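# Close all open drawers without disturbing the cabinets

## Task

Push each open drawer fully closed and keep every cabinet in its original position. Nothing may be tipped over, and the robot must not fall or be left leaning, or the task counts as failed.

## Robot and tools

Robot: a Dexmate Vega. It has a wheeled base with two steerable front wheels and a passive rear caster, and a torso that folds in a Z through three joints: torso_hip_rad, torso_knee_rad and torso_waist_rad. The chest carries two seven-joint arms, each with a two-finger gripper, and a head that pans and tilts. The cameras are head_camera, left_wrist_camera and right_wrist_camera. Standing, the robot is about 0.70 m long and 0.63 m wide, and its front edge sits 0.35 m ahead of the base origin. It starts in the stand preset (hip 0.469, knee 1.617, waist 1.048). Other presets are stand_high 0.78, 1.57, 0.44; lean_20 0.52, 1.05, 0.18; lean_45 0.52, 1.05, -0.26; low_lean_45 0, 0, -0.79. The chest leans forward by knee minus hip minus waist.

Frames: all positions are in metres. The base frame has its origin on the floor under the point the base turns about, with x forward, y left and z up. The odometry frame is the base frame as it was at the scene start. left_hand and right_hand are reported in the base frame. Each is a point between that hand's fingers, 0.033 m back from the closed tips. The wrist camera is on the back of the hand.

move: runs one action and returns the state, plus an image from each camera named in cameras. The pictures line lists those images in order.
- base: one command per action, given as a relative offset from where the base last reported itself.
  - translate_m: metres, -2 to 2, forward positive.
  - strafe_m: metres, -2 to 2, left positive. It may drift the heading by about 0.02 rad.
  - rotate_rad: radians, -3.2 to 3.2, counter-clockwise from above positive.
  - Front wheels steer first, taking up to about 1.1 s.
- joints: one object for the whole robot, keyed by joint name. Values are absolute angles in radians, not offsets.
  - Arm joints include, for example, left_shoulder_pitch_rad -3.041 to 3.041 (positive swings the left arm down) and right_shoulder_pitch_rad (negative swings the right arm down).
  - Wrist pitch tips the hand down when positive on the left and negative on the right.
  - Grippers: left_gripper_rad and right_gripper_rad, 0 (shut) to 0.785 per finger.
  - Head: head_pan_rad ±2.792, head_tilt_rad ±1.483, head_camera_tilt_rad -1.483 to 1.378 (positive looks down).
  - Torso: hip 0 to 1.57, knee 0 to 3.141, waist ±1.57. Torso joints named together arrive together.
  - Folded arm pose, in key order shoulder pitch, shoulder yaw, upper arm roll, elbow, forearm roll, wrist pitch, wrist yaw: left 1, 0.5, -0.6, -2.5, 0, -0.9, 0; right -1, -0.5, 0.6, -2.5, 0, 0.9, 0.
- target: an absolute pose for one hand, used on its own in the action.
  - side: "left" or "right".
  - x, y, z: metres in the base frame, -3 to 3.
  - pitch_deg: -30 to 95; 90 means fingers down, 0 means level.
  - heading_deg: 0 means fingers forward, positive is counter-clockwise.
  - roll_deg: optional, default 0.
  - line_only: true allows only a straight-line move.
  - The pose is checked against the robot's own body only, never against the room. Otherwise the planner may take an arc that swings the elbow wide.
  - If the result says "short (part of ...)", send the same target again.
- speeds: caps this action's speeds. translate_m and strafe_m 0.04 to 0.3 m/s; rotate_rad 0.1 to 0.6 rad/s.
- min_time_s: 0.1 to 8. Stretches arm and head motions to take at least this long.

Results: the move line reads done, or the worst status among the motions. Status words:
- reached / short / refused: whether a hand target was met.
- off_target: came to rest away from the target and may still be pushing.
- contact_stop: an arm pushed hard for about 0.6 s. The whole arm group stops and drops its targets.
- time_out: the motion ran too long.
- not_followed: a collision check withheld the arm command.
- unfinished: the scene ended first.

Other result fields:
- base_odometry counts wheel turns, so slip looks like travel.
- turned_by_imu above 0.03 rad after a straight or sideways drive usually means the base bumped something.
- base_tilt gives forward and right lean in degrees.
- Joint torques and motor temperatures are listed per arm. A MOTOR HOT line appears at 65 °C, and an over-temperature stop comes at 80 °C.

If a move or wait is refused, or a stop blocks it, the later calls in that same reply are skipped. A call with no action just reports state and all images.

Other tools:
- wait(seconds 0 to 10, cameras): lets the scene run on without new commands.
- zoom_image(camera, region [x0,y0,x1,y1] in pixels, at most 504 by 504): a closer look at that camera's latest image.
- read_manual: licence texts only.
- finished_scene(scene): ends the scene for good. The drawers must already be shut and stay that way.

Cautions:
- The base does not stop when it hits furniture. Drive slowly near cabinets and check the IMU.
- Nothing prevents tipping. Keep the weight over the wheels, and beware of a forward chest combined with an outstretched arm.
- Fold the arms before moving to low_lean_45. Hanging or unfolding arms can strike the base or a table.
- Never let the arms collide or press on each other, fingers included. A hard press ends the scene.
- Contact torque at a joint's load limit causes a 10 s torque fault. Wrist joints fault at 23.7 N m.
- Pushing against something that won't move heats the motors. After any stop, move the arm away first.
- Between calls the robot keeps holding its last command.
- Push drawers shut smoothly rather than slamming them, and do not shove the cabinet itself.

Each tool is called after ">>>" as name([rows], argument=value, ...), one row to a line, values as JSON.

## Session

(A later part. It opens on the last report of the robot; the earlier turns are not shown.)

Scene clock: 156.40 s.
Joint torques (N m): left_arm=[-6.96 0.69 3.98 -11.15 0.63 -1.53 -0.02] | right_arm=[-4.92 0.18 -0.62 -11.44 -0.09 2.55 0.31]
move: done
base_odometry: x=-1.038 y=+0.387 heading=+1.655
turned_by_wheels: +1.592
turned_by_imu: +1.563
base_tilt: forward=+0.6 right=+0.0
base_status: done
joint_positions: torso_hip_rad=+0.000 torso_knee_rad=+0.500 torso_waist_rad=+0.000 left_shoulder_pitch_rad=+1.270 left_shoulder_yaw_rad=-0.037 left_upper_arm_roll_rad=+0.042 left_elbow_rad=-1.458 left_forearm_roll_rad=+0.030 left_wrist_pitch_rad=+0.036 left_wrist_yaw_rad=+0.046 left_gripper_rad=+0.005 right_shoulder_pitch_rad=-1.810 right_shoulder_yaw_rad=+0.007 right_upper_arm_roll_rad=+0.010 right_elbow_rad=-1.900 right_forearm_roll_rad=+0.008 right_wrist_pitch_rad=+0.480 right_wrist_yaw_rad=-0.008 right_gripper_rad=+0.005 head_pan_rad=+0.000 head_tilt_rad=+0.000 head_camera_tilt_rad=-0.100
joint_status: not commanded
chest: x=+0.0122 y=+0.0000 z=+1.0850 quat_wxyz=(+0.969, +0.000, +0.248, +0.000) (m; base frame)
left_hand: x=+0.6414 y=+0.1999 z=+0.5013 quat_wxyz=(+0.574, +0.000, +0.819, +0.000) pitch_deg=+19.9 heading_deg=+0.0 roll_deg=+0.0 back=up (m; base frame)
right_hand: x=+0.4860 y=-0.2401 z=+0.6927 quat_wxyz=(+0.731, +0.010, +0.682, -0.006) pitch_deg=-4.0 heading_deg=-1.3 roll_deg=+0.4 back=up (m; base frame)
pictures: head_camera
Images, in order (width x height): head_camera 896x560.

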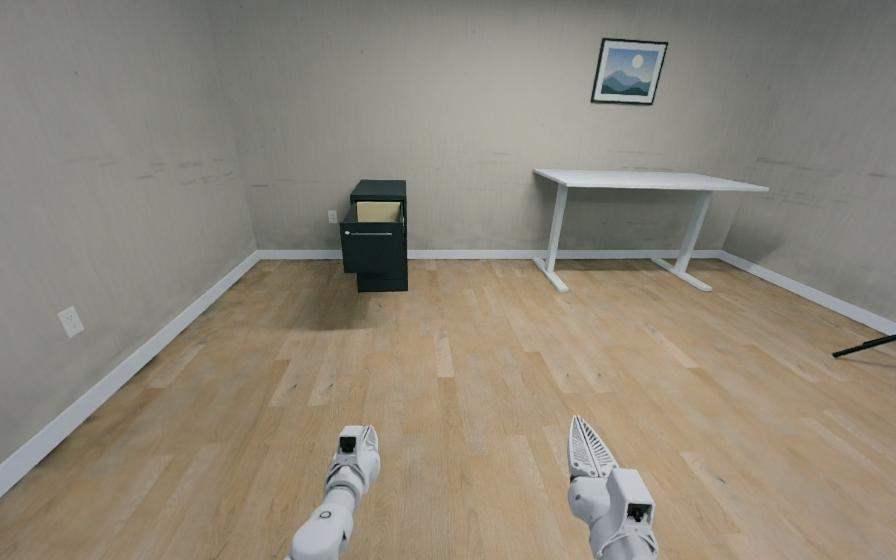

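>>> move(base={"strafe_m":0.21})

>>> move(base={"translate_m":1.02}, joints={"head_camera_tilt_rad":0.2}, cameras=["head_camera","left_wrist_camera"])

Scene clock: 166.23 s.
Joint torques (N m): left_arm=[-5.12 1.92 3.3 -13.06 -0.14 -1.34 0.38] | right_arm=[-5.32 -0.02 -0.53 -10.8 -0.11 2.43 0.03]
move: done
base_odometry: x=-1.247 y=+0.368 heading=+1.658
turned_by_wheels: +0.003
turned_by_imu: +0.002
base_tilt: forward=+0.7 right=-0.1
base_status: done
joint_positions: torso_hip_rad=+0.000 torso_knee_rad=+0.500 torso_waist_rad=+0.000 left_shoulder_pitch_rad=+1.270 left_shoulder_yaw_rad=-0.037 left_upper_arm_roll_rad=+0.042 left_elbow_rad=-1.458 left_forearm_roll_rad=+0.030 left_wrist_pitch_rad=+0.036 left_wrist_yaw_rad=+0.046 left_gripper_rad=+0.005 right_shoulder_pitch_rad=-1.810 right_shoulder_yaw_rad=+0.007 right_upper_arm_roll_rad=+0.010 right_elbow_rad=-1.900 right_forearm_roll_rad=+0.008 right_wrist_pitch_rad=+0.480 right_wrist_yaw_rad=-0.008 right_gripper_rad=+0.005 head_pan_rad=+0.000 head_tilt_rad=+0.000 head_camera_tilt_rad=-0.100
joint_status: not commanded
chest: x=+0.0122 y=+0.0000 z=+1.0850 quat_wxyz=(+0.969, +0.000, +0.248, +0.000) (m; base frame)
left_hand: x=+0.6414 y=+0.1999 z=+0.5013 quat_wxyz=(+0.574, +0.000, +0.819, +0.000) pitch_deg=+19.9 heading_deg=+0.0 roll_deg=+0.0 back=up (m; base frame)
right_hand: x=+0.4860 y=-0.2401 z=+0.6927 quat_wxyz=(+0.731, +0.010, +0.682, -0.006) pitch_deg=-4.0 heading_deg=-1.3 roll_deg=+0.4 back=up (m; base frame)
pictures: none

Scene clock: 171.73 s.
Joint torques (N m): left_arm=[-2.85 -0.43 2.83 -13.06 0 -2.18 0.21] | right_arm=[-4.71 1.45 -0.72 -11.71 -0.04 2.49 -0.01]
move: done
base_odometry: x=-1.338 y=+1.384 heading=+1.657
turned_by_wheels: +0.000
turned_by_imu: +0.000
base_tilt: forward=+0.7 right=+0.0
base_status: done
joint_positions: torso_hip_rad=+0.000 torso_knee_rad=+0.500 torso_waist_rad=+0.000 left_shoulder_pitch_rad=+1.270 left_shoulder_yaw_rad=-0.037 left_upper_arm_roll_rad=+0.042 left_elbow_rad=-1.458 left_forearm_roll_rad=+0.030 left_wrist_pitch_rad=+0.036 left_wrist_yaw_rad=+0.046 left_gripper_rad=+0.005 right_shoulder_pitch_rad=-1.810 right_shoulder_yaw_rad=+0.007 right_upper_arm_roll_rad=+0.010 right_elbow_rad=-1.900 right_forearm_roll_rad=+0.008 right_wrist_pitch_rad=+0.480 right_wrist_yaw_rad=-0.008 right_gripper_rad=+0.005 head_pan_rad=+0.000 head_tilt_rad=+0.000 head_camera_tilt_rad=+0.200
joint_status: all done
chest: x=+0.0122 y=+0.0000 z=+1.0850 quat_wxyz=(+0.969, +0.000, +0.248, +0.000) (m; base frame)
left_hand: x=+0.6414 y=+0.1999 z=+0.5013 quat_wxyz=(+0.574, +0.000, +0.819, +0.000) pitch_deg=+19.9 heading_deg=+0.0 roll_deg=+0.0 back=up (m; base frame)
right_hand: x=+0.4860 y=-0.2401 z=+0.6927 quat_wxyz=(+0.731, +0.010, +0.682, -0.006) pitch_deg=-4.0 heading_deg=-1.3 roll_deg=+0.4 back=up (m; base frame)
pictures: head_camera, left_wrist_camera
Images, in order (width x height): head_camera 896x560, left_wrist_camera 672x420.

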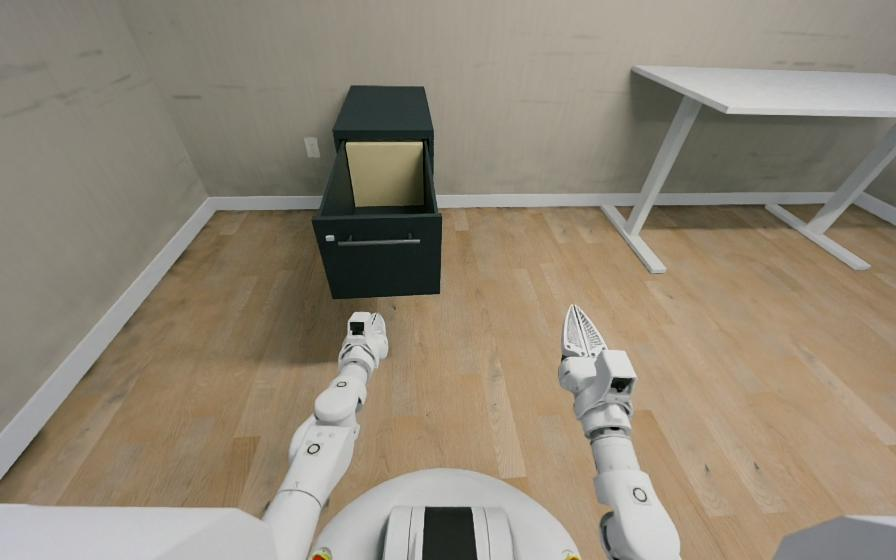

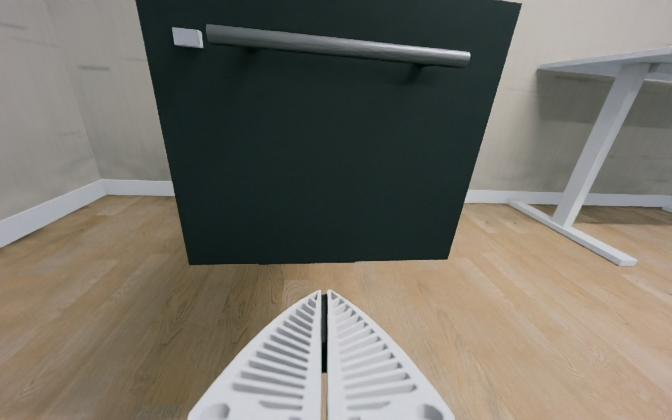

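>>> move(base={"translate_m":0.12})

>>> move(base={"translate_m":0.5}, speeds={"translate_m":0.1}, cameras=["head_camera","left_wrist_camera"])

Scene clock: 179.73 s.
Joint torques (N m): left_arm=[-3.61 -0.9 2.84 -12.98 -0.39 -4.03 0.27] | right_arm=[-4.15 0.43 -0.8 -12.38 -0.08 2.3 -0.02]
move: done
base_odometry: x=-1.349 y=+1.504 heading=+1.657
turned_by_wheels: -0.001
turned_by_imu: +0.000
base_tilt: forward=+0.7 right=-0.1
base_status: done
joint_positions: torso_hip_rad=+0.000 torso_knee_rad=+0.500 torso_waist_rad=+0.000 left_shoulder_pitch_rad=+1.270 left_shoulder_yaw_rad=-0.037 left_upper_arm_roll_rad=+0.042 left_elbow_rad=-1.458 left_forearm_roll_rad=+0.030 left_wrist_pitch_rad=+0.036 left_wrist_yaw_rad=+0.046 left_gripper_rad=+0.005 right_shoulder_pitch_rad=-1.810 right_shoulder_yaw_rad=+0.007 right_upper_arm_roll_rad=+0.010 right_elbow_rad=-1.900 right_forearm_roll_rad=+0.008 right_wrist_pitch_rad=+0.480 right_wrist_yaw_rad=-0.008 right_gripper_rad=+0.005 head_pan_rad=+0.000 head_tilt_rad=+0.000 head_camera_tilt_rad=+0.200
joint_status: not commanded
chest: x=+0.0123 y=+0.0000 z=+1.0850 quat_wxyz=(+0.969, +0.000, +0.248, +0.000) (m; base frame)
left_hand: x=+0.6414 y=+0.1999 z=+0.5013 quat_wxyz=(+0.574, +0.000, +0.819, +0.000) pitch_deg=+19.9 heading_deg=+0.0 roll_deg=+0.0 back=up (m; base frame)
right_hand: x=+0.4860 y=-0.2401 z=+0.6926 quat_wxyz=(+0.731, +0.010, +0.682, -0.006) pitch_deg=-4.0 heading_deg=-1.3 roll_deg=+0.4 back=up (m; base frame)
pictures: none

Scene clock: 185.53 s.
Joint torques (N m): left_arm=[-8.45 -1.19 2.49 -15.19 -0.25 -1.47 -0.06] | right_arm=[-4.63 0.9 -0.48 -11.85 -0.03 2.2 0.02]
move: done
base_odometry: x=-1.393 y=+2.002 heading=+1.656
turned_by_wheels: -0.001
turned_by_imu: +0.000
base_tilt: forward=+0.7 right=+0.0
base_status: done
joint_positions: torso_hip_rad=+0.000 torso_knee_rad=+0.500 torso_waist_rad=+0.000 left_shoulder_pitch_rad=+1.270 left_shoulder_yaw_rad=-0.037 left_upper_arm_roll_rad=+0.042 left_elbow_rad=-1.458 left_forearm_roll_rad=+0.030 left_wrist_pitch_rad=+0.036 left_wrist_yaw_rad=+0.046 left_gripper_rad=+0.005 right_shoulder_pitch_rad=-1.810 right_shoulder_yaw_rad=+0.007 right_upper_arm_roll_rad=+0.010 right_elbow_rad=-1.900 right_forearm_roll_rad=+0.008 right_wrist_pitch_rad=+0.480 right_wrist_yaw_rad=-0.008 right_gripper_rad=+0.005 head_pan_rad=+0.000 head_tilt_rad=+0.000 head_camera_tilt_rad=+0.200
joint_status: not commanded
chest: x=+0.0122 y=+0.0000 z=+1.0850 quat_wxyz=(+0.969, +0.000, +0.248, +0.000) (m; base frame)
left_hand: x=+0.6412 y=+0.2000 z=+0.5011 quat_wxyz=(+0.574, +0.000, +0.819, +0.000) pitch_deg=+19.9 heading_deg=+0.0 roll_deg=+0.0 back=up (m; base frame)
right_hand: x=+0.4860 y=-0.2401 z=+0.6927 quat_wxyz=(+0.731, +0.010, +0.682, -0.006) pitch_deg=-4.0 heading_deg=-1.3 roll_deg=+0.4 back=up (m; base frame)
pictures: head_camera, left_wrist_camera
Images, in order (width x height): head_camera 896x560, left_wrist_camera 672x420.

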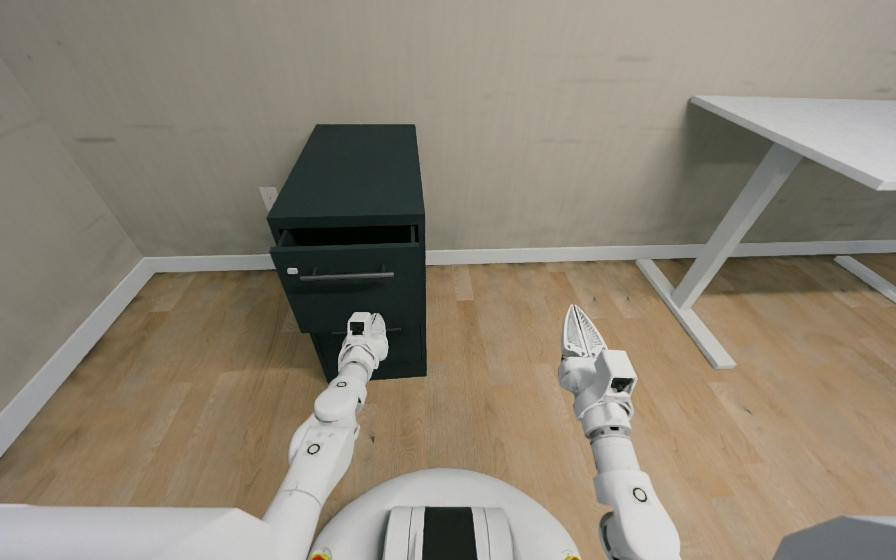

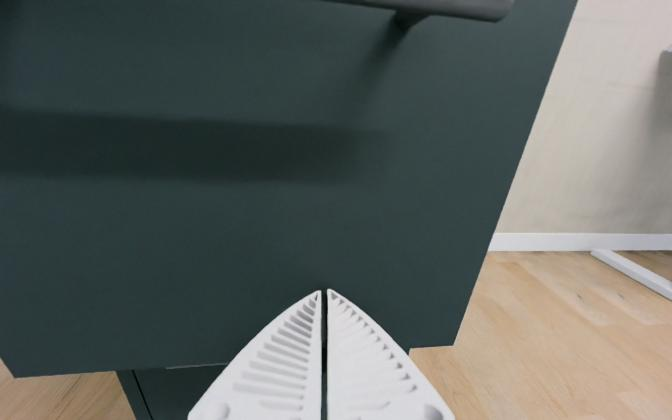

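>>> move(base={"translate_m":0.055}, speeds={"translate_m":0.08}, cameras=["head_camera"])

>>> zoom_image(camera="head_camera", region=[240, 200, 480, 400])

Scene clock: 214.27 s.
Joint torques (N m): left_arm=[-12.87 -1.17 3.88 -12.93 0.25 -2.17 -0.29] | right_arm=[-4.01 1.18 -0.4 -11.38 -0.09 2.72 0.04]
move: done
base_odometry: x=-1.398 y=+2.057 heading=+1.656
turned_by_wheels: -0.001
turned_by_imu: +0.000
base_tilt: forward=+0.7 right=-0.1
base_status: done
joint_positions: torso_hip_rad=+0.000 torso_knee_rad=+0.500 torso_waist_rad=+0.000 left_shoulder_pitch_rad=+1.270 left_shoulder_yaw_rad=-0.037 left_upper_arm_roll_rad=+0.042 left_elbow_rad=-1.458 left_forearm_roll_rad=+0.030 left_wrist_pitch_rad=+0.036 left_wrist_yaw_rad=+0.046 left_gripper_rad=+0.005 right_shoulder_pitch_rad=-1.810 right_shoulder_yaw_rad=+0.007 right_upper_arm_roll_rad=+0.010 right_elbow_rad=-1.900 right_forearm_roll_rad=+0.008 right_wrist_pitch_rad=+0.480 right_wrist_yaw_rad=-0.008 right_gripper_rad=+0.005 head_pan_rad=+0.000 head_tilt_rad=+0.000 head_camera_tilt_rad=+0.200
joint_status: not commanded
chest: x=+0.0122 y=+0.0000 z=+1.0850 quat_wxyz=(+0.969, +0.000, +0.247, +0.000) (m; base frame)
left_hand: x=+0.6412 y=+0.1999 z=+0.5011 quat_wxyz=(+0.574, +0.000, +0.819, +0.000) pitch_deg=+19.9 heading_deg=+0.0 roll_deg=+0.0 back=up (m; base frame)
right_hand: x=+0.4860 y=-0.2401 z=+0.6927 quat_wxyz=(+0.731, +0.010, +0.682, -0.006) pitch_deg=-4.0 heading_deg=-1.3 roll_deg=+0.4 back=up (m; base frame)
pictures: head_camera
Images, in order (width x height): head_camera 896x560.

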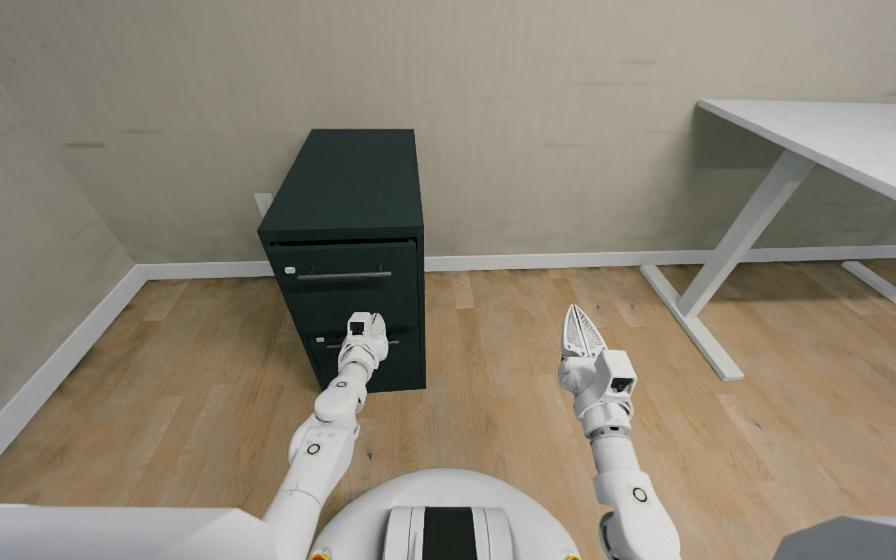

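Scaled by 2.100 from the camera's 896x560 image, which has a finer 960x600 frame.

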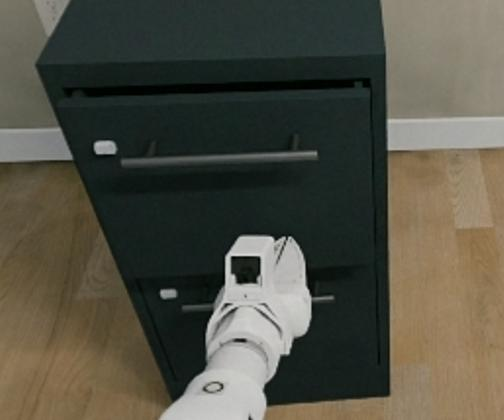

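>>> move(base={"translate_m":0.015}, speeds={"translate_m":0.06})

>>> move(target={"side":"left","x":0.648,"y":0.2,"z":0.5,"pitch_deg":20,"heading_deg":0}, cameras=["head_camera"])

>>> zoom_image(camera="head_camera", region=[240, 200, 480, 400])

Scene clock: 218.07 s.
Joint torques (N m): left_arm=[-12.23 0.4 2.84 -14.88 -0.35 -2.89 -0.27] | right_arm=[-4.25 -0.36 -0.59 -12.31 -0.03 2.18 0.2]
move: done
base_odometry: x=-1.399 y=+2.072 heading=+1.655
turned_by_wheels: +0.000
turned_by_imu: +0.000
base_tilt: forward=+0.7 right=-0.1
base_status: done
joint_positions: torso_hip_rad=+0.000 torso_knee_rad=+0.500 torso_waist_rad=+0.000 left_shoulder_pitch_rad=+1.270 left_shoulder_yaw_rad=-0.037 left_upper_arm_roll_rad=+0.042 left_elbow_rad=-1.458 left_forearm_roll_rad=+0.030 left_wrist_pitch_rad=+0.036 left_wrist_yaw_rad=+0.046 left_gripper_rad=+0.005 right_shoulder_pitch_rad=-1.810 right_shoulder_yaw_rad=+0.007 right_upper_arm_roll_rad=+0.010 right_elbow_rad=-1.900 right_forearm_roll_rad=+0.008 right_wrist_pitch_rad=+0.480 right_wrist_yaw_rad=-0.008 right_gripper_rad=+0.005 head_pan_rad=+0.000 head_tilt_rad=+0.000 head_camera_tilt_rad=+0.200
joint_status: not commanded
chest: x=+0.0122 y=+0.0000 z=+1.0850 quat_wxyz=(+0.969, +0.000, +0.248, +0.000) (m; base frame)
left_hand: x=+0.6412 y=+0.1999 z=+0.5011 quat_wxyz=(+0.574, +0.000, +0.819, +0.000) pitch_deg=+19.9 heading_deg=+0.0 roll_deg=+0.0 back=up (m; base frame)
right_hand: x=+0.4860 y=-0.2401 z=+0.6927 quat_wxyz=(+0.731, +0.010, +0.682, -0.006) pitch_deg=-4.0 heading_deg=-1.3 roll_deg=+0.4 back=up (m; base frame)
pictures: none

Scene clock: 219.00 s.
Joint torques (N m): left_arm=[-11.28 0.71 1.51 -11.27 -0.42 -3.03 0.02] | right_arm=[-3.84 0.13 -0.51 -12.27 -0.08 2.27 0.16]
move: done
base_odometry: x=-1.399 y=+2.072 heading=+1.655
turned_by_wheels: +0.000
turned_by_imu: +0.000
base_tilt: forward=+0.7 right=+0.0
base_status: not commanded
joint_positions: torso_hip_rad=+0.000 torso_knee_rad=+0.500 torso_waist_rad=+0.000 left_shoulder_pitch_rad=+1.254 left_shoulder_yaw_rad=-0.037 left_upper_arm_roll_rad=+0.041 left_elbow_rad=-1.439 left_forearm_roll_rad=+0.030 left_wrist_pitch_rad=+0.036 left_wrist_yaw_rad=+0.046 left_gripper_rad=+0.005 right_shoulder_pitch_rad=-1.810 right_shoulder_yaw_rad=+0.007 right_upper_arm_roll_rad=+0.010 right_elbow_rad=-1.900 right_forearm_roll_rad=+0.008 right_wrist_pitch_rad=+0.480 right_wrist_yaw_rad=-0.008 right_gripper_rad=+0.005 head_pan_rad=+0.000 head_tilt_rad=+0.000 head_camera_tilt_rad=+0.200
joint_status: not commanded
chest: x=+0.0122 y=+0.0000 z=+1.0850 quat_wxyz=(+0.969, +0.000, +0.248, +0.000) (m; base frame)
left_hand: x=+0.6461 y=+0.1999 z=+0.5000 quat_wxyz=(+0.573, +0.000, +0.819, +0.000) pitch_deg=+20.0 heading_deg=+0.0 roll_deg=+0.0 back=up (m; base frame)
left_hand_status: reached (straight line, planned for 0.3 s): 2 mm and 0.0 deg off.
right_hand: x=+0.4860 y=-0.2401 z=+0.6927 quat_wxyz=(+0.731, +0.010, +0.682, -0.006) pitch_deg=-4.0 heading_deg=-1.3 roll_deg=+0.4 back=up (m; base frame)
pictures: head_camera
Images, in order (width x height): head_camera 896x560.

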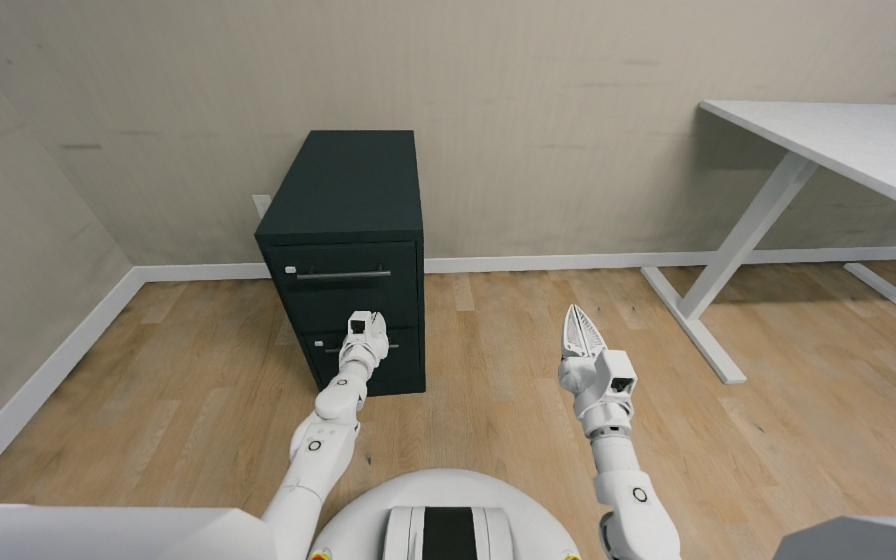

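Scaled by 2.100 from the camera's 896x560 image, which has a finer 960x600 frame.

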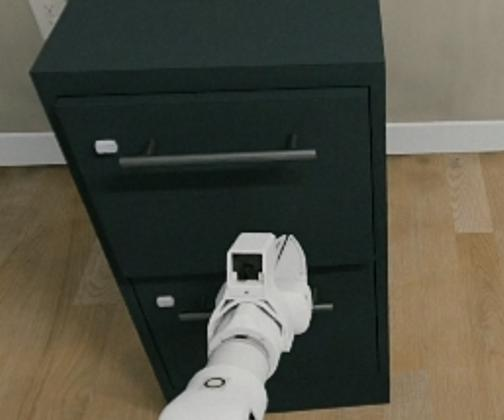

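Nearly flush; push on until contact.

>>> move(target={"side":"left","x":0.656,"y":0.2,"z":0.5,"pitch_deg":20,"heading_deg":0})

>>> move(target={"side":"left","x":0.662,"y":0.2,"z":0.5,"pitch_deg":20,"heading_deg":0}, cameras=["head_camera"])

>>> zoom_image(camera="head_camera", region=[240, 200, 480, 400])

Scene clock: 224.93 s.
Joint torques (N m): left_arm=[-14.19 -3.71 0.42 -11.15 -0.43 -2.82 -0.08] | right_arm=[-4.17 0.27 -0.8 -11.58 -0.11 2.73 0.24]
move: done
base_odometry: x=-1.399 y=+2.072 heading=+1.655
turned_by_wheels: +0.000
turned_by_imu: +0.001
base_tilt: forward=+0.7 right=-0.1
base_status: not commanded
joint_positions: torso_hip_rad=+0.000 torso_knee_rad=+0.500 torso_waist_rad=+0.000 left_shoulder_pitch_rad=+1.229 left_shoulder_yaw_rad=-0.037 left_upper_arm_roll_rad=+0.040 left_elbow_rad=-1.413 left_forearm_roll_rad=+0.029 left_wrist_pitch_rad=+0.035 left_wrist_yaw_rad=+0.046 left_gripper_rad=+0.005 right_shoulder_pitch_rad=-1.810 right_shoulder_yaw_rad=+0.007 right_upper_arm_roll_rad=+0.010 right_elbow_rad=-1.900 right_forearm_roll_rad=+0.008 right_wrist_pitch_rad=+0.480 right_wrist_yaw_rad=-0.008 right_gripper_rad=+0.005 head_pan_rad=+0.000 head_tilt_rad=+0.000 head_camera_tilt_rad=+0.200
joint_status: not commanded
chest: x=+0.0122 y=+0.0000 z=+1.0850 quat_wxyz=(+0.969, +0.000, +0.248, +0.000) (m; base frame)
left_hand: x=+0.6539 y=+0.2000 z=+0.4995 quat_wxyz=(+0.573, +0.000, +0.819, +0.000) pitch_deg=+20.1 heading_deg=+0.0 roll_deg=+0.0 back=up (m; base frame)
left_hand_status: reached (straight line, planned for 0.4 s): 2 mm and 0.1 deg off.
right_hand: x=+0.4860 y=-0.2401 z=+0.6927 quat_wxyz=(+0.731, +0.010, +0.682, -0.006) pitch_deg=-4.0 heading_deg=-1.3 roll_deg=+0.4 back=up (m; base frame)
pictures: none

Scene clock: 225.90 s.
Joint torques (N m): left_arm=[-12.56 -4.39 0.87 -13.25 -0.35 -2.53 -0.34] | right_arm=[-3.68 0.53 -0.78 -11.9 -0.1 2.95 0.09]
move: done
base_odometry: x=-1.399 y=+2.072 heading=+1.655
turned_by_wheels: +0.000
turned_by_imu: +0.000
base_tilt: forward=+0.7 right=-0.1
base_status: not commanded
joint_positions: torso_hip_rad=+0.000 torso_knee_rad=+0.500 torso_waist_rad=+0.000 left_shoulder_pitch_rad=+1.209 left_shoulder_yaw_rad=-0.037 left_upper_arm_roll_rad=+0.040 left_elbow_rad=-1.392 left_forearm_roll_rad=+0.028 left_wrist_pitch_rad=+0.034 left_wrist_yaw_rad=+0.046 left_gripper_rad=+0.005 right_shoulder_pitch_rad=-1.810 right_shoulder_yaw_rad=+0.007 right_upper_arm_roll_rad=+0.010 right_elbow_rad=-1.900 right_forearm_roll_rad=+0.008 right_wrist_pitch_rad=+0.480 right_wrist_yaw_rad=-0.008 right_gripper_rad=+0.005 head_pan_rad=+0.000 head_tilt_rad=+0.000 head_camera_tilt_rad=+0.200
joint_status: not commanded
chest: x=+0.0122 y=+0.0000 z=+1.0850 quat_wxyz=(+0.969, +0.000, +0.248, +0.000) (m; base frame)
left_hand: x=+0.6599 y=+0.2000 z=+0.4995 quat_wxyz=(+0.573, +0.000, +0.819, +0.000) pitch_deg=+20.1 heading_deg=+0.0 roll_deg=+0.0 back=up (m; base frame)
left_hand_status: reached (straight line, planned for 0.3 s): 2 mm and 0.1 deg off.
right_hand: x=+0.4860 y=-0.2401 z=+0.6927 quat_wxyz=(+0.731, +0.010, +0.682, -0.006) pitch_deg=-4.0 heading_deg=-1.3 roll_deg=+0.4 back=up (m; base frame)
pictures: head_camera
Images, in order (width x height): head_camera 896x560.

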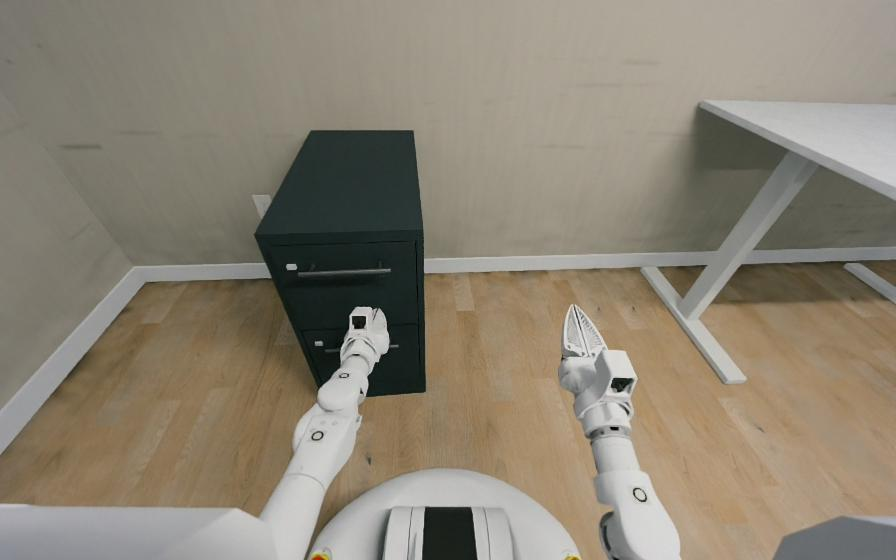

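Scaled by 2.100 from the camera's 896x560 image, which has a finer 960x600 frame.

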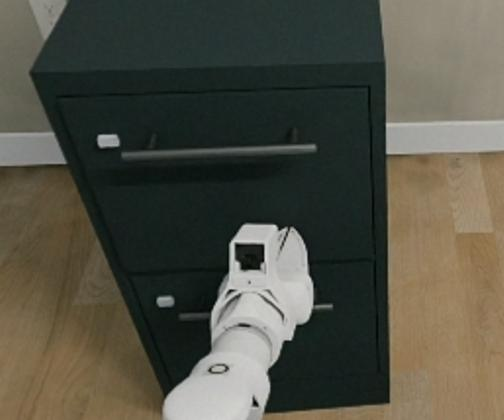

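>>> move(target={"side":"left","x":0.668,"y":0.2,"z":0.5,"pitch_deg":20,"heading_deg":0})

>>> move(target={"side":"left","x":0.674,"y":0.2,"z":0.5,"pitch_deg":20,"heading_deg":0}, cameras=["head_camera"])

>>> zoom_image(camera="head_camera", region=[240, 200, 480, 400])

Scene clock: 230.40 s.
Joint torques (N m): left_arm=[-13.11 -2.65 -1.79 -13.88 -0.11 -3.2 0.07] | right_arm=[-3.38 0.57 -0.64 -12.46 -0.11 2.34 0.17]
move: done
base_odometry: x=-1.399 y=+2.072 heading=+1.655
turned_by_wheels: +0.000
turned_by_imu: +0.001
base_tilt: forward=+0.6 right=-0.1
base_status: not commanded
joint_positions: torso_hip_rad=+0.000 torso_knee_rad=+0.500 torso_waist_rad=+0.000 left_shoulder_pitch_rad=+1.190 left_shoulder_yaw_rad=-0.038 left_upper_arm_roll_rad=+0.039 left_elbow_rad=-1.371 left_forearm_roll_rad=+0.028 left_wrist_pitch_rad=+0.032 left_wrist_yaw_rad=+0.046 left_gripper_rad=+0.005 right_shoulder_pitch_rad=-1.810 right_shoulder_yaw_rad=+0.007 right_upper_arm_roll_rad=+0.010 right_elbow_rad=-1.900 right_forearm_roll_rad=+0.008 right_wrist_pitch_rad=+0.480 right_wrist_yaw_rad=-0.008 right_gripper_rad=+0.005 head_pan_rad=+0.000 head_tilt_rad=+0.000 head_camera_tilt_rad=+0.200
joint_status: not commanded
chest: x=+0.0122 y=+0.0000 z=+1.0850 quat_wxyz=(+0.969, +0.000, +0.248, +0.000) (m; base frame)
left_hand: x=+0.6660 y=+0.2000 z=+0.4995 quat_wxyz=(+0.573, +0.000, +0.819, +0.000) pitch_deg=+20.1 heading_deg=+0.0 roll_deg=+0.0 back=up (m; base frame)
left_hand_status: reached (straight line, planned for 0.3 s): 2 mm and 0.1 deg off.
right_hand: x=+0.4860 y=-0.2401 z=+0.6927 quat_wxyz=(+0.731, +0.010, +0.682, -0.006) pitch_deg=-4.0 heading_deg=-1.3 roll_deg=+0.4 back=up (m; base frame)
pictures: none

Scene clock: 231.43 s.
Joint torques (N m): left_arm=[-31.9 -2.51 -3.65 -20.2 0.02 -4.6 -0.47] | right_arm=[-2.57 0.29 -0.56 -11.85 -0.1 2.19 0.07]
move: done
base_odometry: x=-1.399 y=+2.072 heading=+1.656
turned_by_wheels: +0.000
turned_by_imu: +0.001
base_tilt: forward=+0.7 right=-0.1
base_status: not commanded
joint_positions: torso_hip_rad=+0.000 torso_knee_rad=+0.500 torso_waist_rad=+0.000 left_shoulder_pitch_rad=+1.171 left_shoulder_yaw_rad=-0.038 left_upper_arm_roll_rad=+0.039 left_elbow_rad=-1.348 left_forearm_roll_rad=+0.027 left_wrist_pitch_rad=+0.031 left_wrist_yaw_rad=+0.046 left_gripper_rad=+0.005 right_shoulder_pitch_rad=-1.810 right_shoulder_yaw_rad=+0.007 right_upper_arm_roll_rad=+0.010 right_elbow_rad=-1.900 right_forearm_roll_rad=+0.008 right_wrist_pitch_rad=+0.480 right_wrist_yaw_rad=-0.008 right_gripper_rad=+0.005 head_pan_rad=+0.000 head_tilt_rad=+0.000 head_camera_tilt_rad=+0.200
joint_status: not commanded
chest: x=+0.0121 y=+0.0000 z=+1.0850 quat_wxyz=(+0.969, +0.000, +0.247, +0.000) (m; base frame)
left_hand: x=+0.6713 y=+0.1999 z=+0.4983 quat_wxyz=(+0.572, +0.000, +0.820, +0.000) pitch_deg=+20.2 heading_deg=+0.0 roll_deg=+0.0 back=up (m; base frame)
left_hand_status: reached (straight line, planned for 0.3 s): 3 mm and 0.2 deg off.
right_hand: x=+0.4859 y=-0.2401 z=+0.6927 quat_wxyz=(+0.731, +0.010, +0.682, -0.006) pitch_deg=-4.0 heading_deg=-1.3 roll_deg=+0.4 back=up (m; base frame)
pictures: head_camera
Images, in order (width x height): head_camera 896x560.

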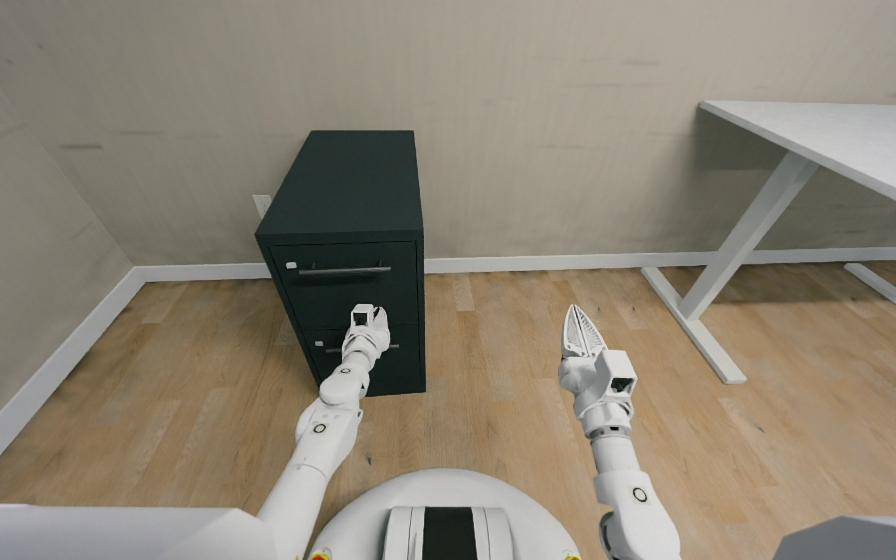

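Scaled by 2.100 from the camera's 896x560 image, which has a finer 960x600 frame.

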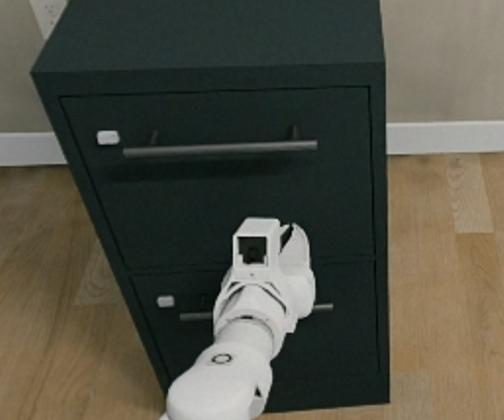

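>>> move(base={"translate_m":-1.2}, joints={"left_shoulder_pitch_rad":1.27,"left_shoulder_yaw_rad":-0.037,"left_upper_arm_roll_rad":0.042,"left_elbow_rad":-1.458,"left_forearm_roll_rad":0.03,"left_wrist_pitch_rad":0.036,"left_wrist_yaw_rad":0.046})

>>> move(base={"rotate_rad":1.53}, joints={"head_camera_tilt_rad":-0.1})

>>> move(base={"translate_m":-0.8}, cameras=["head_camera"])

Scene clock: 250.43 s.
Joint torques (N m): left_arm=[-5.73 0.12 4.61 -14.4 0.23 -2.9 -0.04] | right_arm=[-4.59 0.25 -0.59 -11.32 -0.02 2.49 0.19]
move: done
base_odometry: x=-1.294 y=+0.876 heading=+1.655
turned_by_wheels: -0.001
turned_by_imu: +0.000
base_tilt: forward=+0.6 right=-0.1
base_status: done
joint_positions: torso_hip_rad=+0.000 torso_knee_rad=+0.500 torso_waist_rad=+0.000 left_shoulder_pitch_rad=+1.270 left_shoulder_yaw_rad=-0.037 left_upper_arm_roll_rad=+0.042 left_elbow_rad=-1.458 left_forearm_roll_rad=+0.030 left_wrist_pitch_rad=+0.036 left_wrist_yaw_rad=+0.046 left_gripper_rad=+0.005 right_shoulder_pitch_rad=-1.810 right_shoulder_yaw_rad=+0.007 right_upper_arm_roll_rad=+0.010 right_elbow_rad=-1.900 right_forearm_roll_rad=+0.008 right_wrist_pitch_rad=+0.480 right_wrist_yaw_rad=-0.008 right_gripper_rad=+0.005 head_pan_rad=+0.000 head_tilt_rad=+0.000 head_camera_tilt_rad=+0.200
joint_status: all done
chest: x=+0.0122 y=+0.0000 z=+1.0850 quat_wxyz=(+0.969, +0.000, +0.247, +0.000) (m; base frame)
left_hand: x=+0.6414 y=+0.1999 z=+0.5014 quat_wxyz=(+0.574, +0.000, +0.819, +0.000) pitch_deg=+19.9 heading_deg=+0.0 roll_deg=+0.0 back=up (m; base frame)
right_hand: x=+0.4860 y=-0.2401 z=+0.6927 quat_wxyz=(+0.731, +0.010, +0.682, -0.006) pitch_deg=-4.0 heading_deg=-1.3 roll_deg=+0.4 back=up (m; base frame)
pictures: none

Scene clock: 254.53 s.
Joint torques (N m): left_arm=[-5.29 0.49 3.74 -13.65 0.43 -2.96 -0.15] | right_arm=[-4.32 0.53 -0.64 -11.83 -0.06 3.03 0.08]
move: done
base_odometry: x=-1.293 y=+0.876 heading=-3.096
turned_by_wheels: +1.532
turned_by_imu: +1.500
base_tilt: forward=+0.7 right=-0.1
base_status: done
joint_positions: torso_hip_rad=+0.000 torso_knee_rad=+0.500 torso_waist_rad=+0.000 left_shoulder_pitch_rad=+1.270 left_shoulder_yaw_rad=-0.037 left_upper_arm_roll_rad=+0.042 left_elbow_rad=-1.458 left_forearm_roll_rad=+0.030 left_wrist_pitch_rad=+0.036 left_wrist_yaw_rad=+0.046 left_gripper_rad=+0.005 right_shoulder_pitch_rad=-1.810 right_shoulder_yaw_rad=+0.007 right_upper_arm_roll_rad=+0.010 right_elbow_rad=-1.900 right_forearm_roll_rad=+0.008 right_wrist_pitch_rad=+0.480 right_wrist_yaw_rad=-0.008 right_gripper_rad=+0.005 head_pan_rad=+0.000 head_tilt_rad=+0.000 head_camera_tilt_rad=-0.100
joint_status: all done
chest: x=+0.0122 y=+0.0000 z=+1.0850 quat_wxyz=(+0.969, +0.000, +0.247, +0.000) (m; base frame)
left_hand: x=+0.6414 y=+0.1999 z=+0.5014 quat_wxyz=(+0.574, +0.000, +0.819, +0.000) pitch_deg=+19.9 heading_deg=+0.0 roll_deg=+0.0 back=up (m; base frame)
right_hand: x=+0.4860 y=-0.2401 z=+0.6927 quat_wxyz=(+0.731, +0.010, +0.682, -0.006) pitch_deg=-4.0 heading_deg=-1.3 roll_deg=+0.4 back=up (m; base frame)
pictures: none

Scene clock: 259.03 s.
Joint torques (N m): left_arm=[-5.38 1.51 4.51 -14.05 0.24 -2.84 0.58] | right_arm=[-4.06 0.5 -0.28 -10.92 -0.04 2.66 0.16]
move: done
base_odometry: x=-0.494 y=+0.916 heading=-3.096
turned_by_wheels: +0.001
turned_by_imu: +0.002
base_tilt: forward=+0.6 right=-0.1
base_status: done
joint_positions: torso_hip_rad=+0.000 torso_knee_rad=+0.500 torso_waist_rad=+0.000 left_shoulder_pitch_rad=+1.270 left_shoulder_yaw_rad=-0.037 left_upper_arm_roll_rad=+0.042 left_elbow_rad=-1.458 left_forearm_roll_rad=+0.030 left_wrist_pitch_rad=+0.036 left_wrist_yaw_rad=+0.046 left_gripper_rad=+0.005 right_shoulder_pitch_rad=-1.810 right_shoulder_yaw_rad=+0.007 right_upper_arm_roll_rad=+0.010 right_elbow_rad=-1.900 right_forearm_roll_rad=+0.008 right_wrist_pitch_rad=+0.480 right_wrist_yaw_rad=-0.008 right_gripper_rad=+0.005 head_pan_rad=+0.000 head_tilt_rad=+0.000 head_camera_tilt_rad=-0.100
joint_status: not commanded
chest: x=+0.0122 y=+0.0000 z=+1.0850 quat_wxyz=(+0.969, +0.000, +0.247, +0.000) (m; base frame)
left_hand: x=+0.6414 y=+0.1999 z=+0.5013 quat_wxyz=(+0.574, +0.000, +0.819, +0.000) pitch_deg=+19.9 heading_deg=+0.0 roll_deg=+0.0 back=up (m; base frame)
right_hand: x=+0.4860 y=-0.2401 z=+0.6927 quat_wxyz=(+0.731, +0.010, +0.682, -0.006) pitch_deg=-4.0 heading_deg=-1.3 roll_deg=+0.4 back=up (m; base frame)
pictures: head_camera
Images, in order (width x height): head_camera 896x560.

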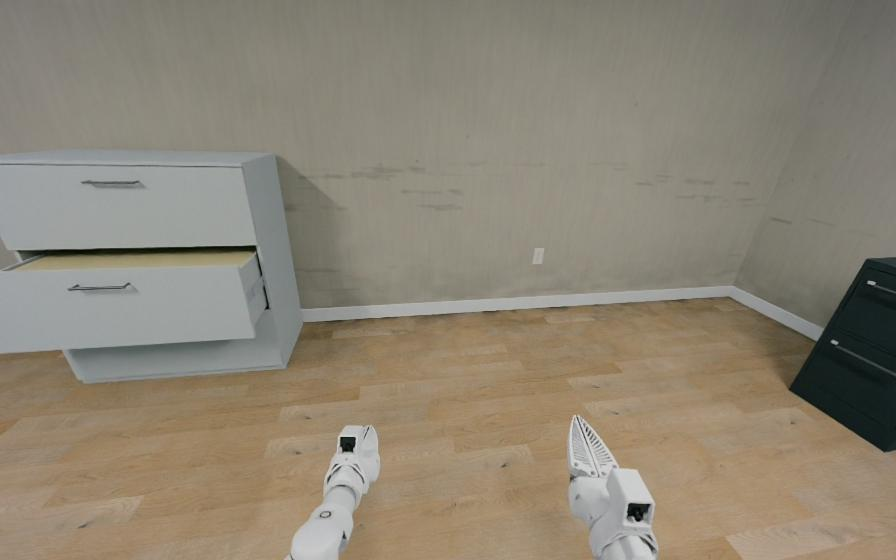

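>>> move(base={"rotate_rad":0.105})

>>> move(base={"strafe_m":0.98}, cameras=["head_camera"])

Scene clock: 269.83 s.
Joint torques (N m): left_arm=[-6.94 -0.5 3.16 -14.4 0.25 -1.67 0.2] | right_arm=[-3.54 0.23 -0.72 -11.86 -0.04 2.41 0.11]
move: done
base_odometry: x=-0.494 y=+0.916 heading=-2.991
turned_by_wheels: +0.105
turned_by_imu: +0.105
base_tilt: forward=+0.6 right=+0.0
base_status: done
joint_positions: torso_hip_rad=+0.000 torso_knee_rad=+0.500 torso_waist_rad=+0.000 left_shoulder_pitch_rad=+1.270 left_shoulder_yaw_rad=-0.037 left_upper_arm_roll_rad=+0.042 left_elbow_rad=-1.458 left_forearm_roll_rad=+0.030 left_wrist_pitch_rad=+0.036 left_wrist_yaw_rad=+0.046 left_gripper_rad=+0.005 right_shoulder_pitch_rad=-1.810 right_shoulder_yaw_rad=+0.007 right_upper_arm_roll_rad=+0.010 right_elbow_rad=-1.900 right_forearm_roll_rad=+0.008 right_wrist_pitch_rad=+0.480 right_wrist_yaw_rad=-0.008 right_gripper_rad=+0.005 head_pan_rad=+0.000 head_tilt_rad=+0.000 head_camera_tilt_rad=-0.100
joint_status: not commanded
chest: x=+0.0122 y=+0.0000 z=+1.0850 quat_wxyz=(+0.969, +0.000, +0.247, +0.000) (m; base frame)
left_hand: x=+0.6414 y=+0.1999 z=+0.5013 quat_wxyz=(+0.574, +0.000, +0.819, +0.000) pitch_deg=+19.9 heading_deg=+0.0 roll_deg=+0.0 back=up (m; base frame)
right_hand: x=+0.4860 y=-0.2401 z=+0.6927 quat_wxyz=(+0.731, +0.010, +0.682, -0.006) pitch_deg=-4.0 heading_deg=-1.3 roll_deg=+0.4 back=up (m; base frame)
pictures: none

Scene clock: 275.07 s.
Joint torques (N m): left_arm=[-5.27 -1.51 3.8 -13.43 0.01 -2.5 -0.15] | right_arm=[-4.45 -0.3 -0.36 -12.08 -0.13 2.48 0.08]
move: done
base_odometry: x=-0.337 y=-0.049 heading=-2.977
turned_by_wheels: +0.014
turned_by_imu: +0.006
base_tilt: forward=+0.7 right=-0.2
base_status: done
joint_positions: torso_hip_rad=+0.000 torso_knee_rad=+0.500 torso_waist_rad=+0.000 left_shoulder_pitch_rad=+1.270 left_shoulder_yaw_rad=-0.037 left_upper_arm_roll_rad=+0.042 left_elbow_rad=-1.458 left_forearm_roll_rad=+0.030 left_wrist_pitch_rad=+0.036 left_wrist_yaw_rad=+0.046 left_gripper_rad=+0.005 right_shoulder_pitch_rad=-1.810 right_shoulder_yaw_rad=+0.007 right_upper_arm_roll_rad=+0.010 right_elbow_rad=-1.900 right_forearm_roll_rad=+0.008 right_wrist_pitch_rad=+0.480 right_wrist_yaw_rad=-0.008 right_gripper_rad=+0.005 head_pan_rad=+0.000 head_tilt_rad=+0.000 head_camera_tilt_rad=-0.100
joint_status: not commanded
chest: x=+0.0122 y=+0.0000 z=+1.0850 quat_wxyz=(+0.969, +0.000, +0.247, +0.000) (m; base frame)
left_hand: x=+0.6414 y=+0.1999 z=+0.5013 quat_wxyz=(+0.574, +0.000, +0.819, +0.000) pitch_deg=+19.9 heading_deg=+0.0 roll_deg=+0.0 back=up (m; base frame)
right_hand: x=+0.4860 y=-0.2401 z=+0.6927 quat_wxyz=(+0.731, +0.010, +0.682, -0.006) pitch_deg=-4.0 heading_deg=-1.3 roll_deg=+0.4 back=up (m; base frame)
pictures: head_camera
Images, in order (width x height): head_camera 896x560.

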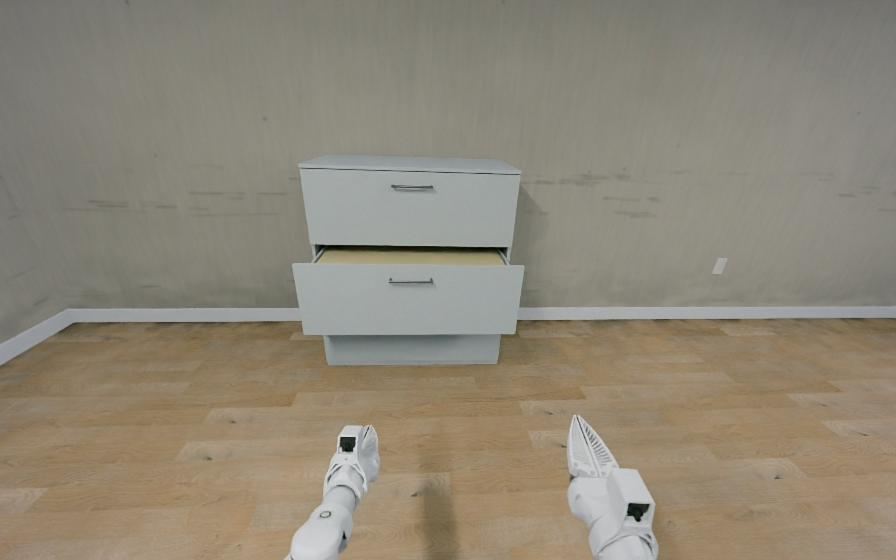

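>>> move(target={"side":"left","x":0.642,"y":0.155,"z":0.5,"pitch_deg":20,"heading_deg":0})

>>> move(base={"translate_m":0.5}, cameras=["head_camera"])

Scene clock: 285.50 s.
Joint torques (N m): left_arm=[-12.07 -2.52 7.73 -12.59 0.38 -3.17 0.34] | right_arm=[-3.38 0.62 -0.77 -12.07 -0.05 2.84 -0.01]
move: done
base_odometry: x=-0.337 y=-0.049 heading=-2.977
turned_by_wheels: +0.000
turned_by_imu: +0.001
base_tilt: forward=+0.6 right=-0.1
base_status: not commanded
joint_positions: torso_hip_rad=+0.000 torso_knee_rad=+0.500 torso_waist_rad=+0.000 left_shoulder_pitch_rad=+1.258 left_shoulder_yaw_rad=-0.090 left_upper_arm_roll_rad=+0.098 left_elbow_rad=-1.427 left_forearm_roll_rad=+0.073 left_wrist_pitch_rad=+0.027 left_wrist_yaw_rad=+0.110 left_gripper_rad=+0.005 right_shoulder_pitch_rad=-1.810 right_shoulder_yaw_rad=+0.007 right_upper_arm_roll_rad=+0.010 right_elbow_rad=-1.900 right_forearm_roll_rad=+0.008 right_wrist_pitch_rad=+0.480 right_wrist_yaw_rad=-0.008 right_gripper_rad=+0.005 head_pan_rad=+0.000 head_tilt_rad=+0.000 head_camera_tilt_rad=-0.100
joint_status: not commanded
chest: x=+0.0122 y=+0.0000 z=+1.0850 quat_wxyz=(+0.969, +0.000, +0.247, +0.000) (m; base frame)
left_hand: x=+0.6417 y=+0.1590 z=+0.4995 quat_wxyz=(+0.573, +0.000, +0.819, +0.000) pitch_deg=+20.0 heading_deg=+0.0 roll_deg=+0.0 back=up (m; base frame)
left_hand_status: reached (straight line, planned for 0.5 s): 4 mm and 0.1 deg off.
right_hand: x=+0.4860 y=-0.2401 z=+0.6927 quat_wxyz=(+0.731, +0.010, +0.682, -0.006) pitch_deg=-4.0 heading_deg=-1.3 roll_deg=+0.4 back=up (m; base frame)
pictures: none

Scene clock: 289.27 s.
Joint torques (N m): left_arm=[-9.57 -1.86 5.29 -11.5 0.02 -2.93 0.73] | right_arm=[-3.69 0.55 -0.65 -12.43 -0.05 2.56 -0.04]
move: done
base_odometry: x=-0.830 y=-0.132 heading=-2.977
turned_by_wheels: +0.000
turned_by_imu: +0.000
base_tilt: forward=+0.7 right=-0.1
base_status: done
joint_positions: torso_hip_rad=+0.000 torso_knee_rad=+0.500 torso_waist_rad=+0.000 left_shoulder_pitch_rad=+1.256 left_shoulder_yaw_rad=-0.095 left_upper_arm_roll_rad=+0.103 left_elbow_rad=-1.424 left_forearm_roll_rad=+0.077 left_wrist_pitch_rad=+0.026 left_wrist_yaw_rad=+0.115 left_gripper_rad=+0.005 right_shoulder_pitch_rad=-1.810 right_shoulder_yaw_rad=+0.007 right_upper_arm_roll_rad=+0.010 right_elbow_rad=-1.900 right_forearm_roll_rad=+0.008 right_wrist_pitch_rad=+0.480 right_wrist_yaw_rad=-0.008 right_gripper_rad=+0.005 head_pan_rad=+0.000 head_tilt_rad=+0.000 head_camera_tilt_rad=-0.100
joint_status: not commanded
chest: x=+0.0122 y=+0.0000 z=+1.0850 quat_wxyz=(+0.969, +0.000, +0.248, +0.000) (m; base frame)
left_hand: x=+0.6418 y=+0.1552 z=+0.4996 quat_wxyz=(+0.573, +0.000, +0.819, +0.000) pitch_deg=+20.0 heading_deg=+0.0 roll_deg=+0.0 back=up (m; base frame)
right_hand: x=+0.4860 y=-0.2401 z=+0.6927 quat_wxyz=(+0.731, +0.010, +0.682, -0.006) pitch_deg=-4.0 heading_deg=-1.3 roll_deg=+0.4 back=up (m; base frame)
pictures: head_camera
Images, in order (width x height): head_camera 896x560.

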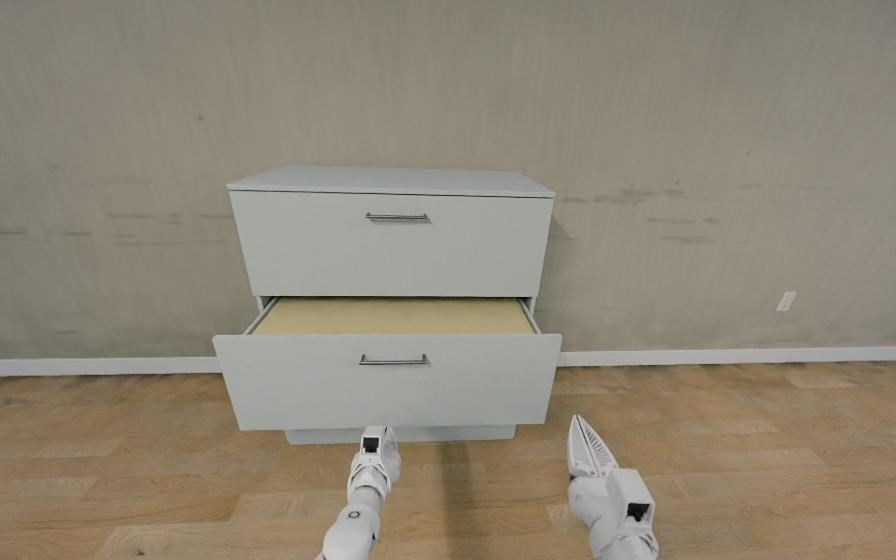

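>>> move(base={"translate_m":0.25}, speeds={"translate_m":0.1}, joints={"head_camera_tilt_rad":0.2}, cameras=["head_camera"])

Scene clock: 299.97 s.
Joint torques (N m): left_arm=[-10.4 -5.01 2.6 -13.88 0.45 -2.72 -0.17] | right_arm=[-4.46 -0.31 -0.27 -10.74 -0.1 2.63 0.08]
move: done
base_odometry: x=-1.077 y=-0.174 heading=-2.977
turned_by_wheels: +0.000
turned_by_imu: +0.001
base_tilt: forward=+0.6 right=-0.1
base_status: done
joint_positions: torso_hip_rad=+0.000 torso_knee_rad=+0.500 torso_waist_rad=+0.000 left_shoulder_pitch_rad=+1.257 left_shoulder_yaw_rad=-0.095 left_upper_arm_roll_rad=+0.103 left_elbow_rad=-1.423 left_forearm_roll_rad=+0.077 left_wrist_pitch_rad=+0.026 left_wrist_yaw_rad=+0.116 left_gripper_rad=+0.005 right_shoulder_pitch_rad=-1.810 right_shoulder_yaw_rad=+0.007 right_upper_arm_roll_rad=+0.010 right_elbow_rad=-1.900 right_forearm_roll_rad=+0.008 right_wrist_pitch_rad=+0.480 right_wrist_yaw_rad=-0.008 right_gripper_rad=+0.005 head_pan_rad=+0.000 head_tilt_rad=+0.000 head_camera_tilt_rad=+0.200
joint_status: all done
chest: x=+0.0122 y=+0.0000 z=+1.0850 quat_wxyz=(+0.969, +0.000, +0.247, +0.000) (m; base frame)
left_hand: x=+0.6417 y=+0.1551 z=+0.4995 quat_wxyz=(+0.573, +0.000, +0.819, +0.000) pitch_deg=+20.1 heading_deg=+0.0 roll_deg=+0.0 back=up (m; base frame)
right_hand: x=+0.4860 y=-0.2401 z=+0.6927 quat_wxyz=(+0.731, +0.010, +0.682, -0.006) pitch_deg=-4.0 heading_deg=-1.3 roll_deg=+0.4 back=up (m; base frame)
pictures: head_camera
Images, in order (width x height): head_camera 896x560.

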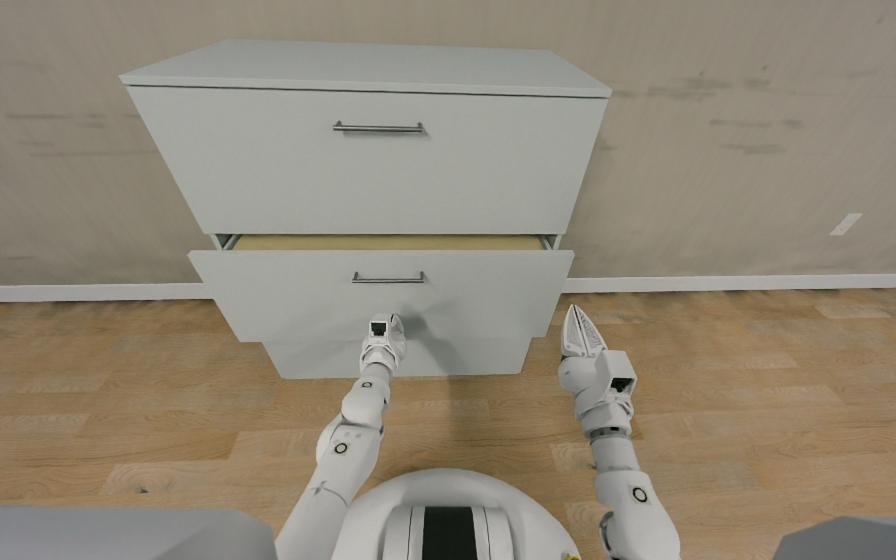

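>>> move(base={"translate_m":0.045}, speeds={"translate_m":0.08}, cameras=["head_camera"])

Scene clock: 306.80 s.
Joint torques (N m): left_arm=[-10.99 -3.38 5.39 -13.43 -0.1 -2.37 0.04] | right_arm=[-3.54 0.18 -0.6 -11.81 -0.09 2.71 0.18]
move: done
base_odometry: x=-1.121 y=-0.181 heading=-2.978
turned_by_wheels: +0.000
turned_by_imu: +0.001
base_tilt: forward=+0.6 right=+0.0
base_status: done
joint_positions: torso_hip_rad=+0.000 torso_knee_rad=+0.500 torso_waist_rad=+0.000 left_shoulder_pitch_rad=+1.256 left_shoulder_yaw_rad=-0.095 left_upper_arm_roll_rad=+0.103 left_elbow_rad=-1.423 left_forearm_roll_rad=+0.077 left_wrist_pitch_rad=+0.026 left_wrist_yaw_rad=+0.116 left_gripper_rad=+0.005 right_shoulder_pitch_rad=-1.810 right_shoulder_yaw_rad=+0.007 right_upper_arm_roll_rad=+0.010 right_elbow_rad=-1.900 right_forearm_roll_rad=+0.008 right_wrist_pitch_rad=+0.480 right_wrist_yaw_rad=-0.008 right_gripper_rad=+0.005 head_pan_rad=+0.000 head_tilt_rad=+0.000 head_camera_tilt_rad=+0.200
joint_status: not commanded
chest: x=+0.0122 y=+0.0000 z=+1.0850 quat_wxyz=(+0.969, +0.000, +0.247, +0.000) (m; base frame)
left_hand: x=+0.6417 y=+0.1551 z=+0.4996 quat_wxyz=(+0.573, +0.000, +0.819, +0.000) pitch_deg=+20.0 heading_deg=+0.0 roll_deg=+0.0 back=up (m; base frame)
right_hand: x=+0.4860 y=-0.2401 z=+0.6927 quat_wxyz=(+0.731, +0.010, +0.682, -0.006) pitch_deg=-4.0 heading_deg=-1.3 roll_deg=+0.4 back=up (m; base frame)
pictures: head_camera
Images, in order (width x height): head_camera 896x560.

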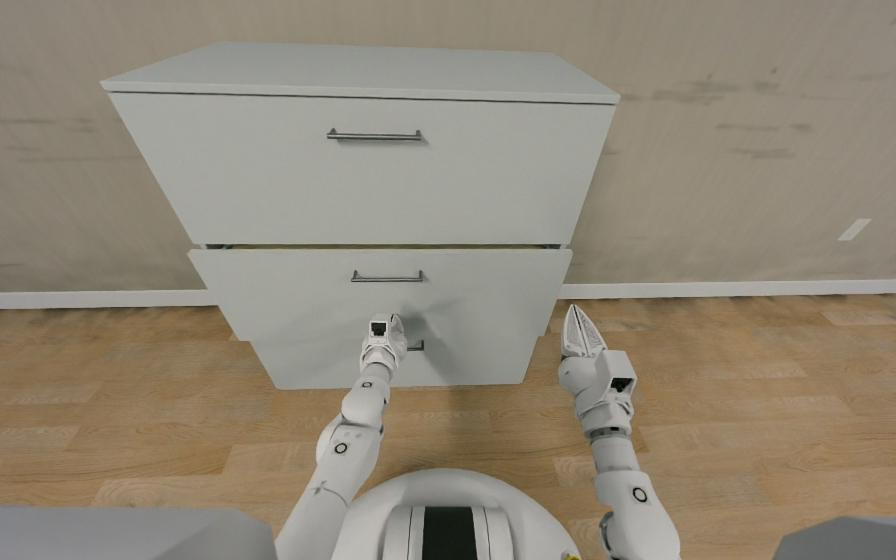

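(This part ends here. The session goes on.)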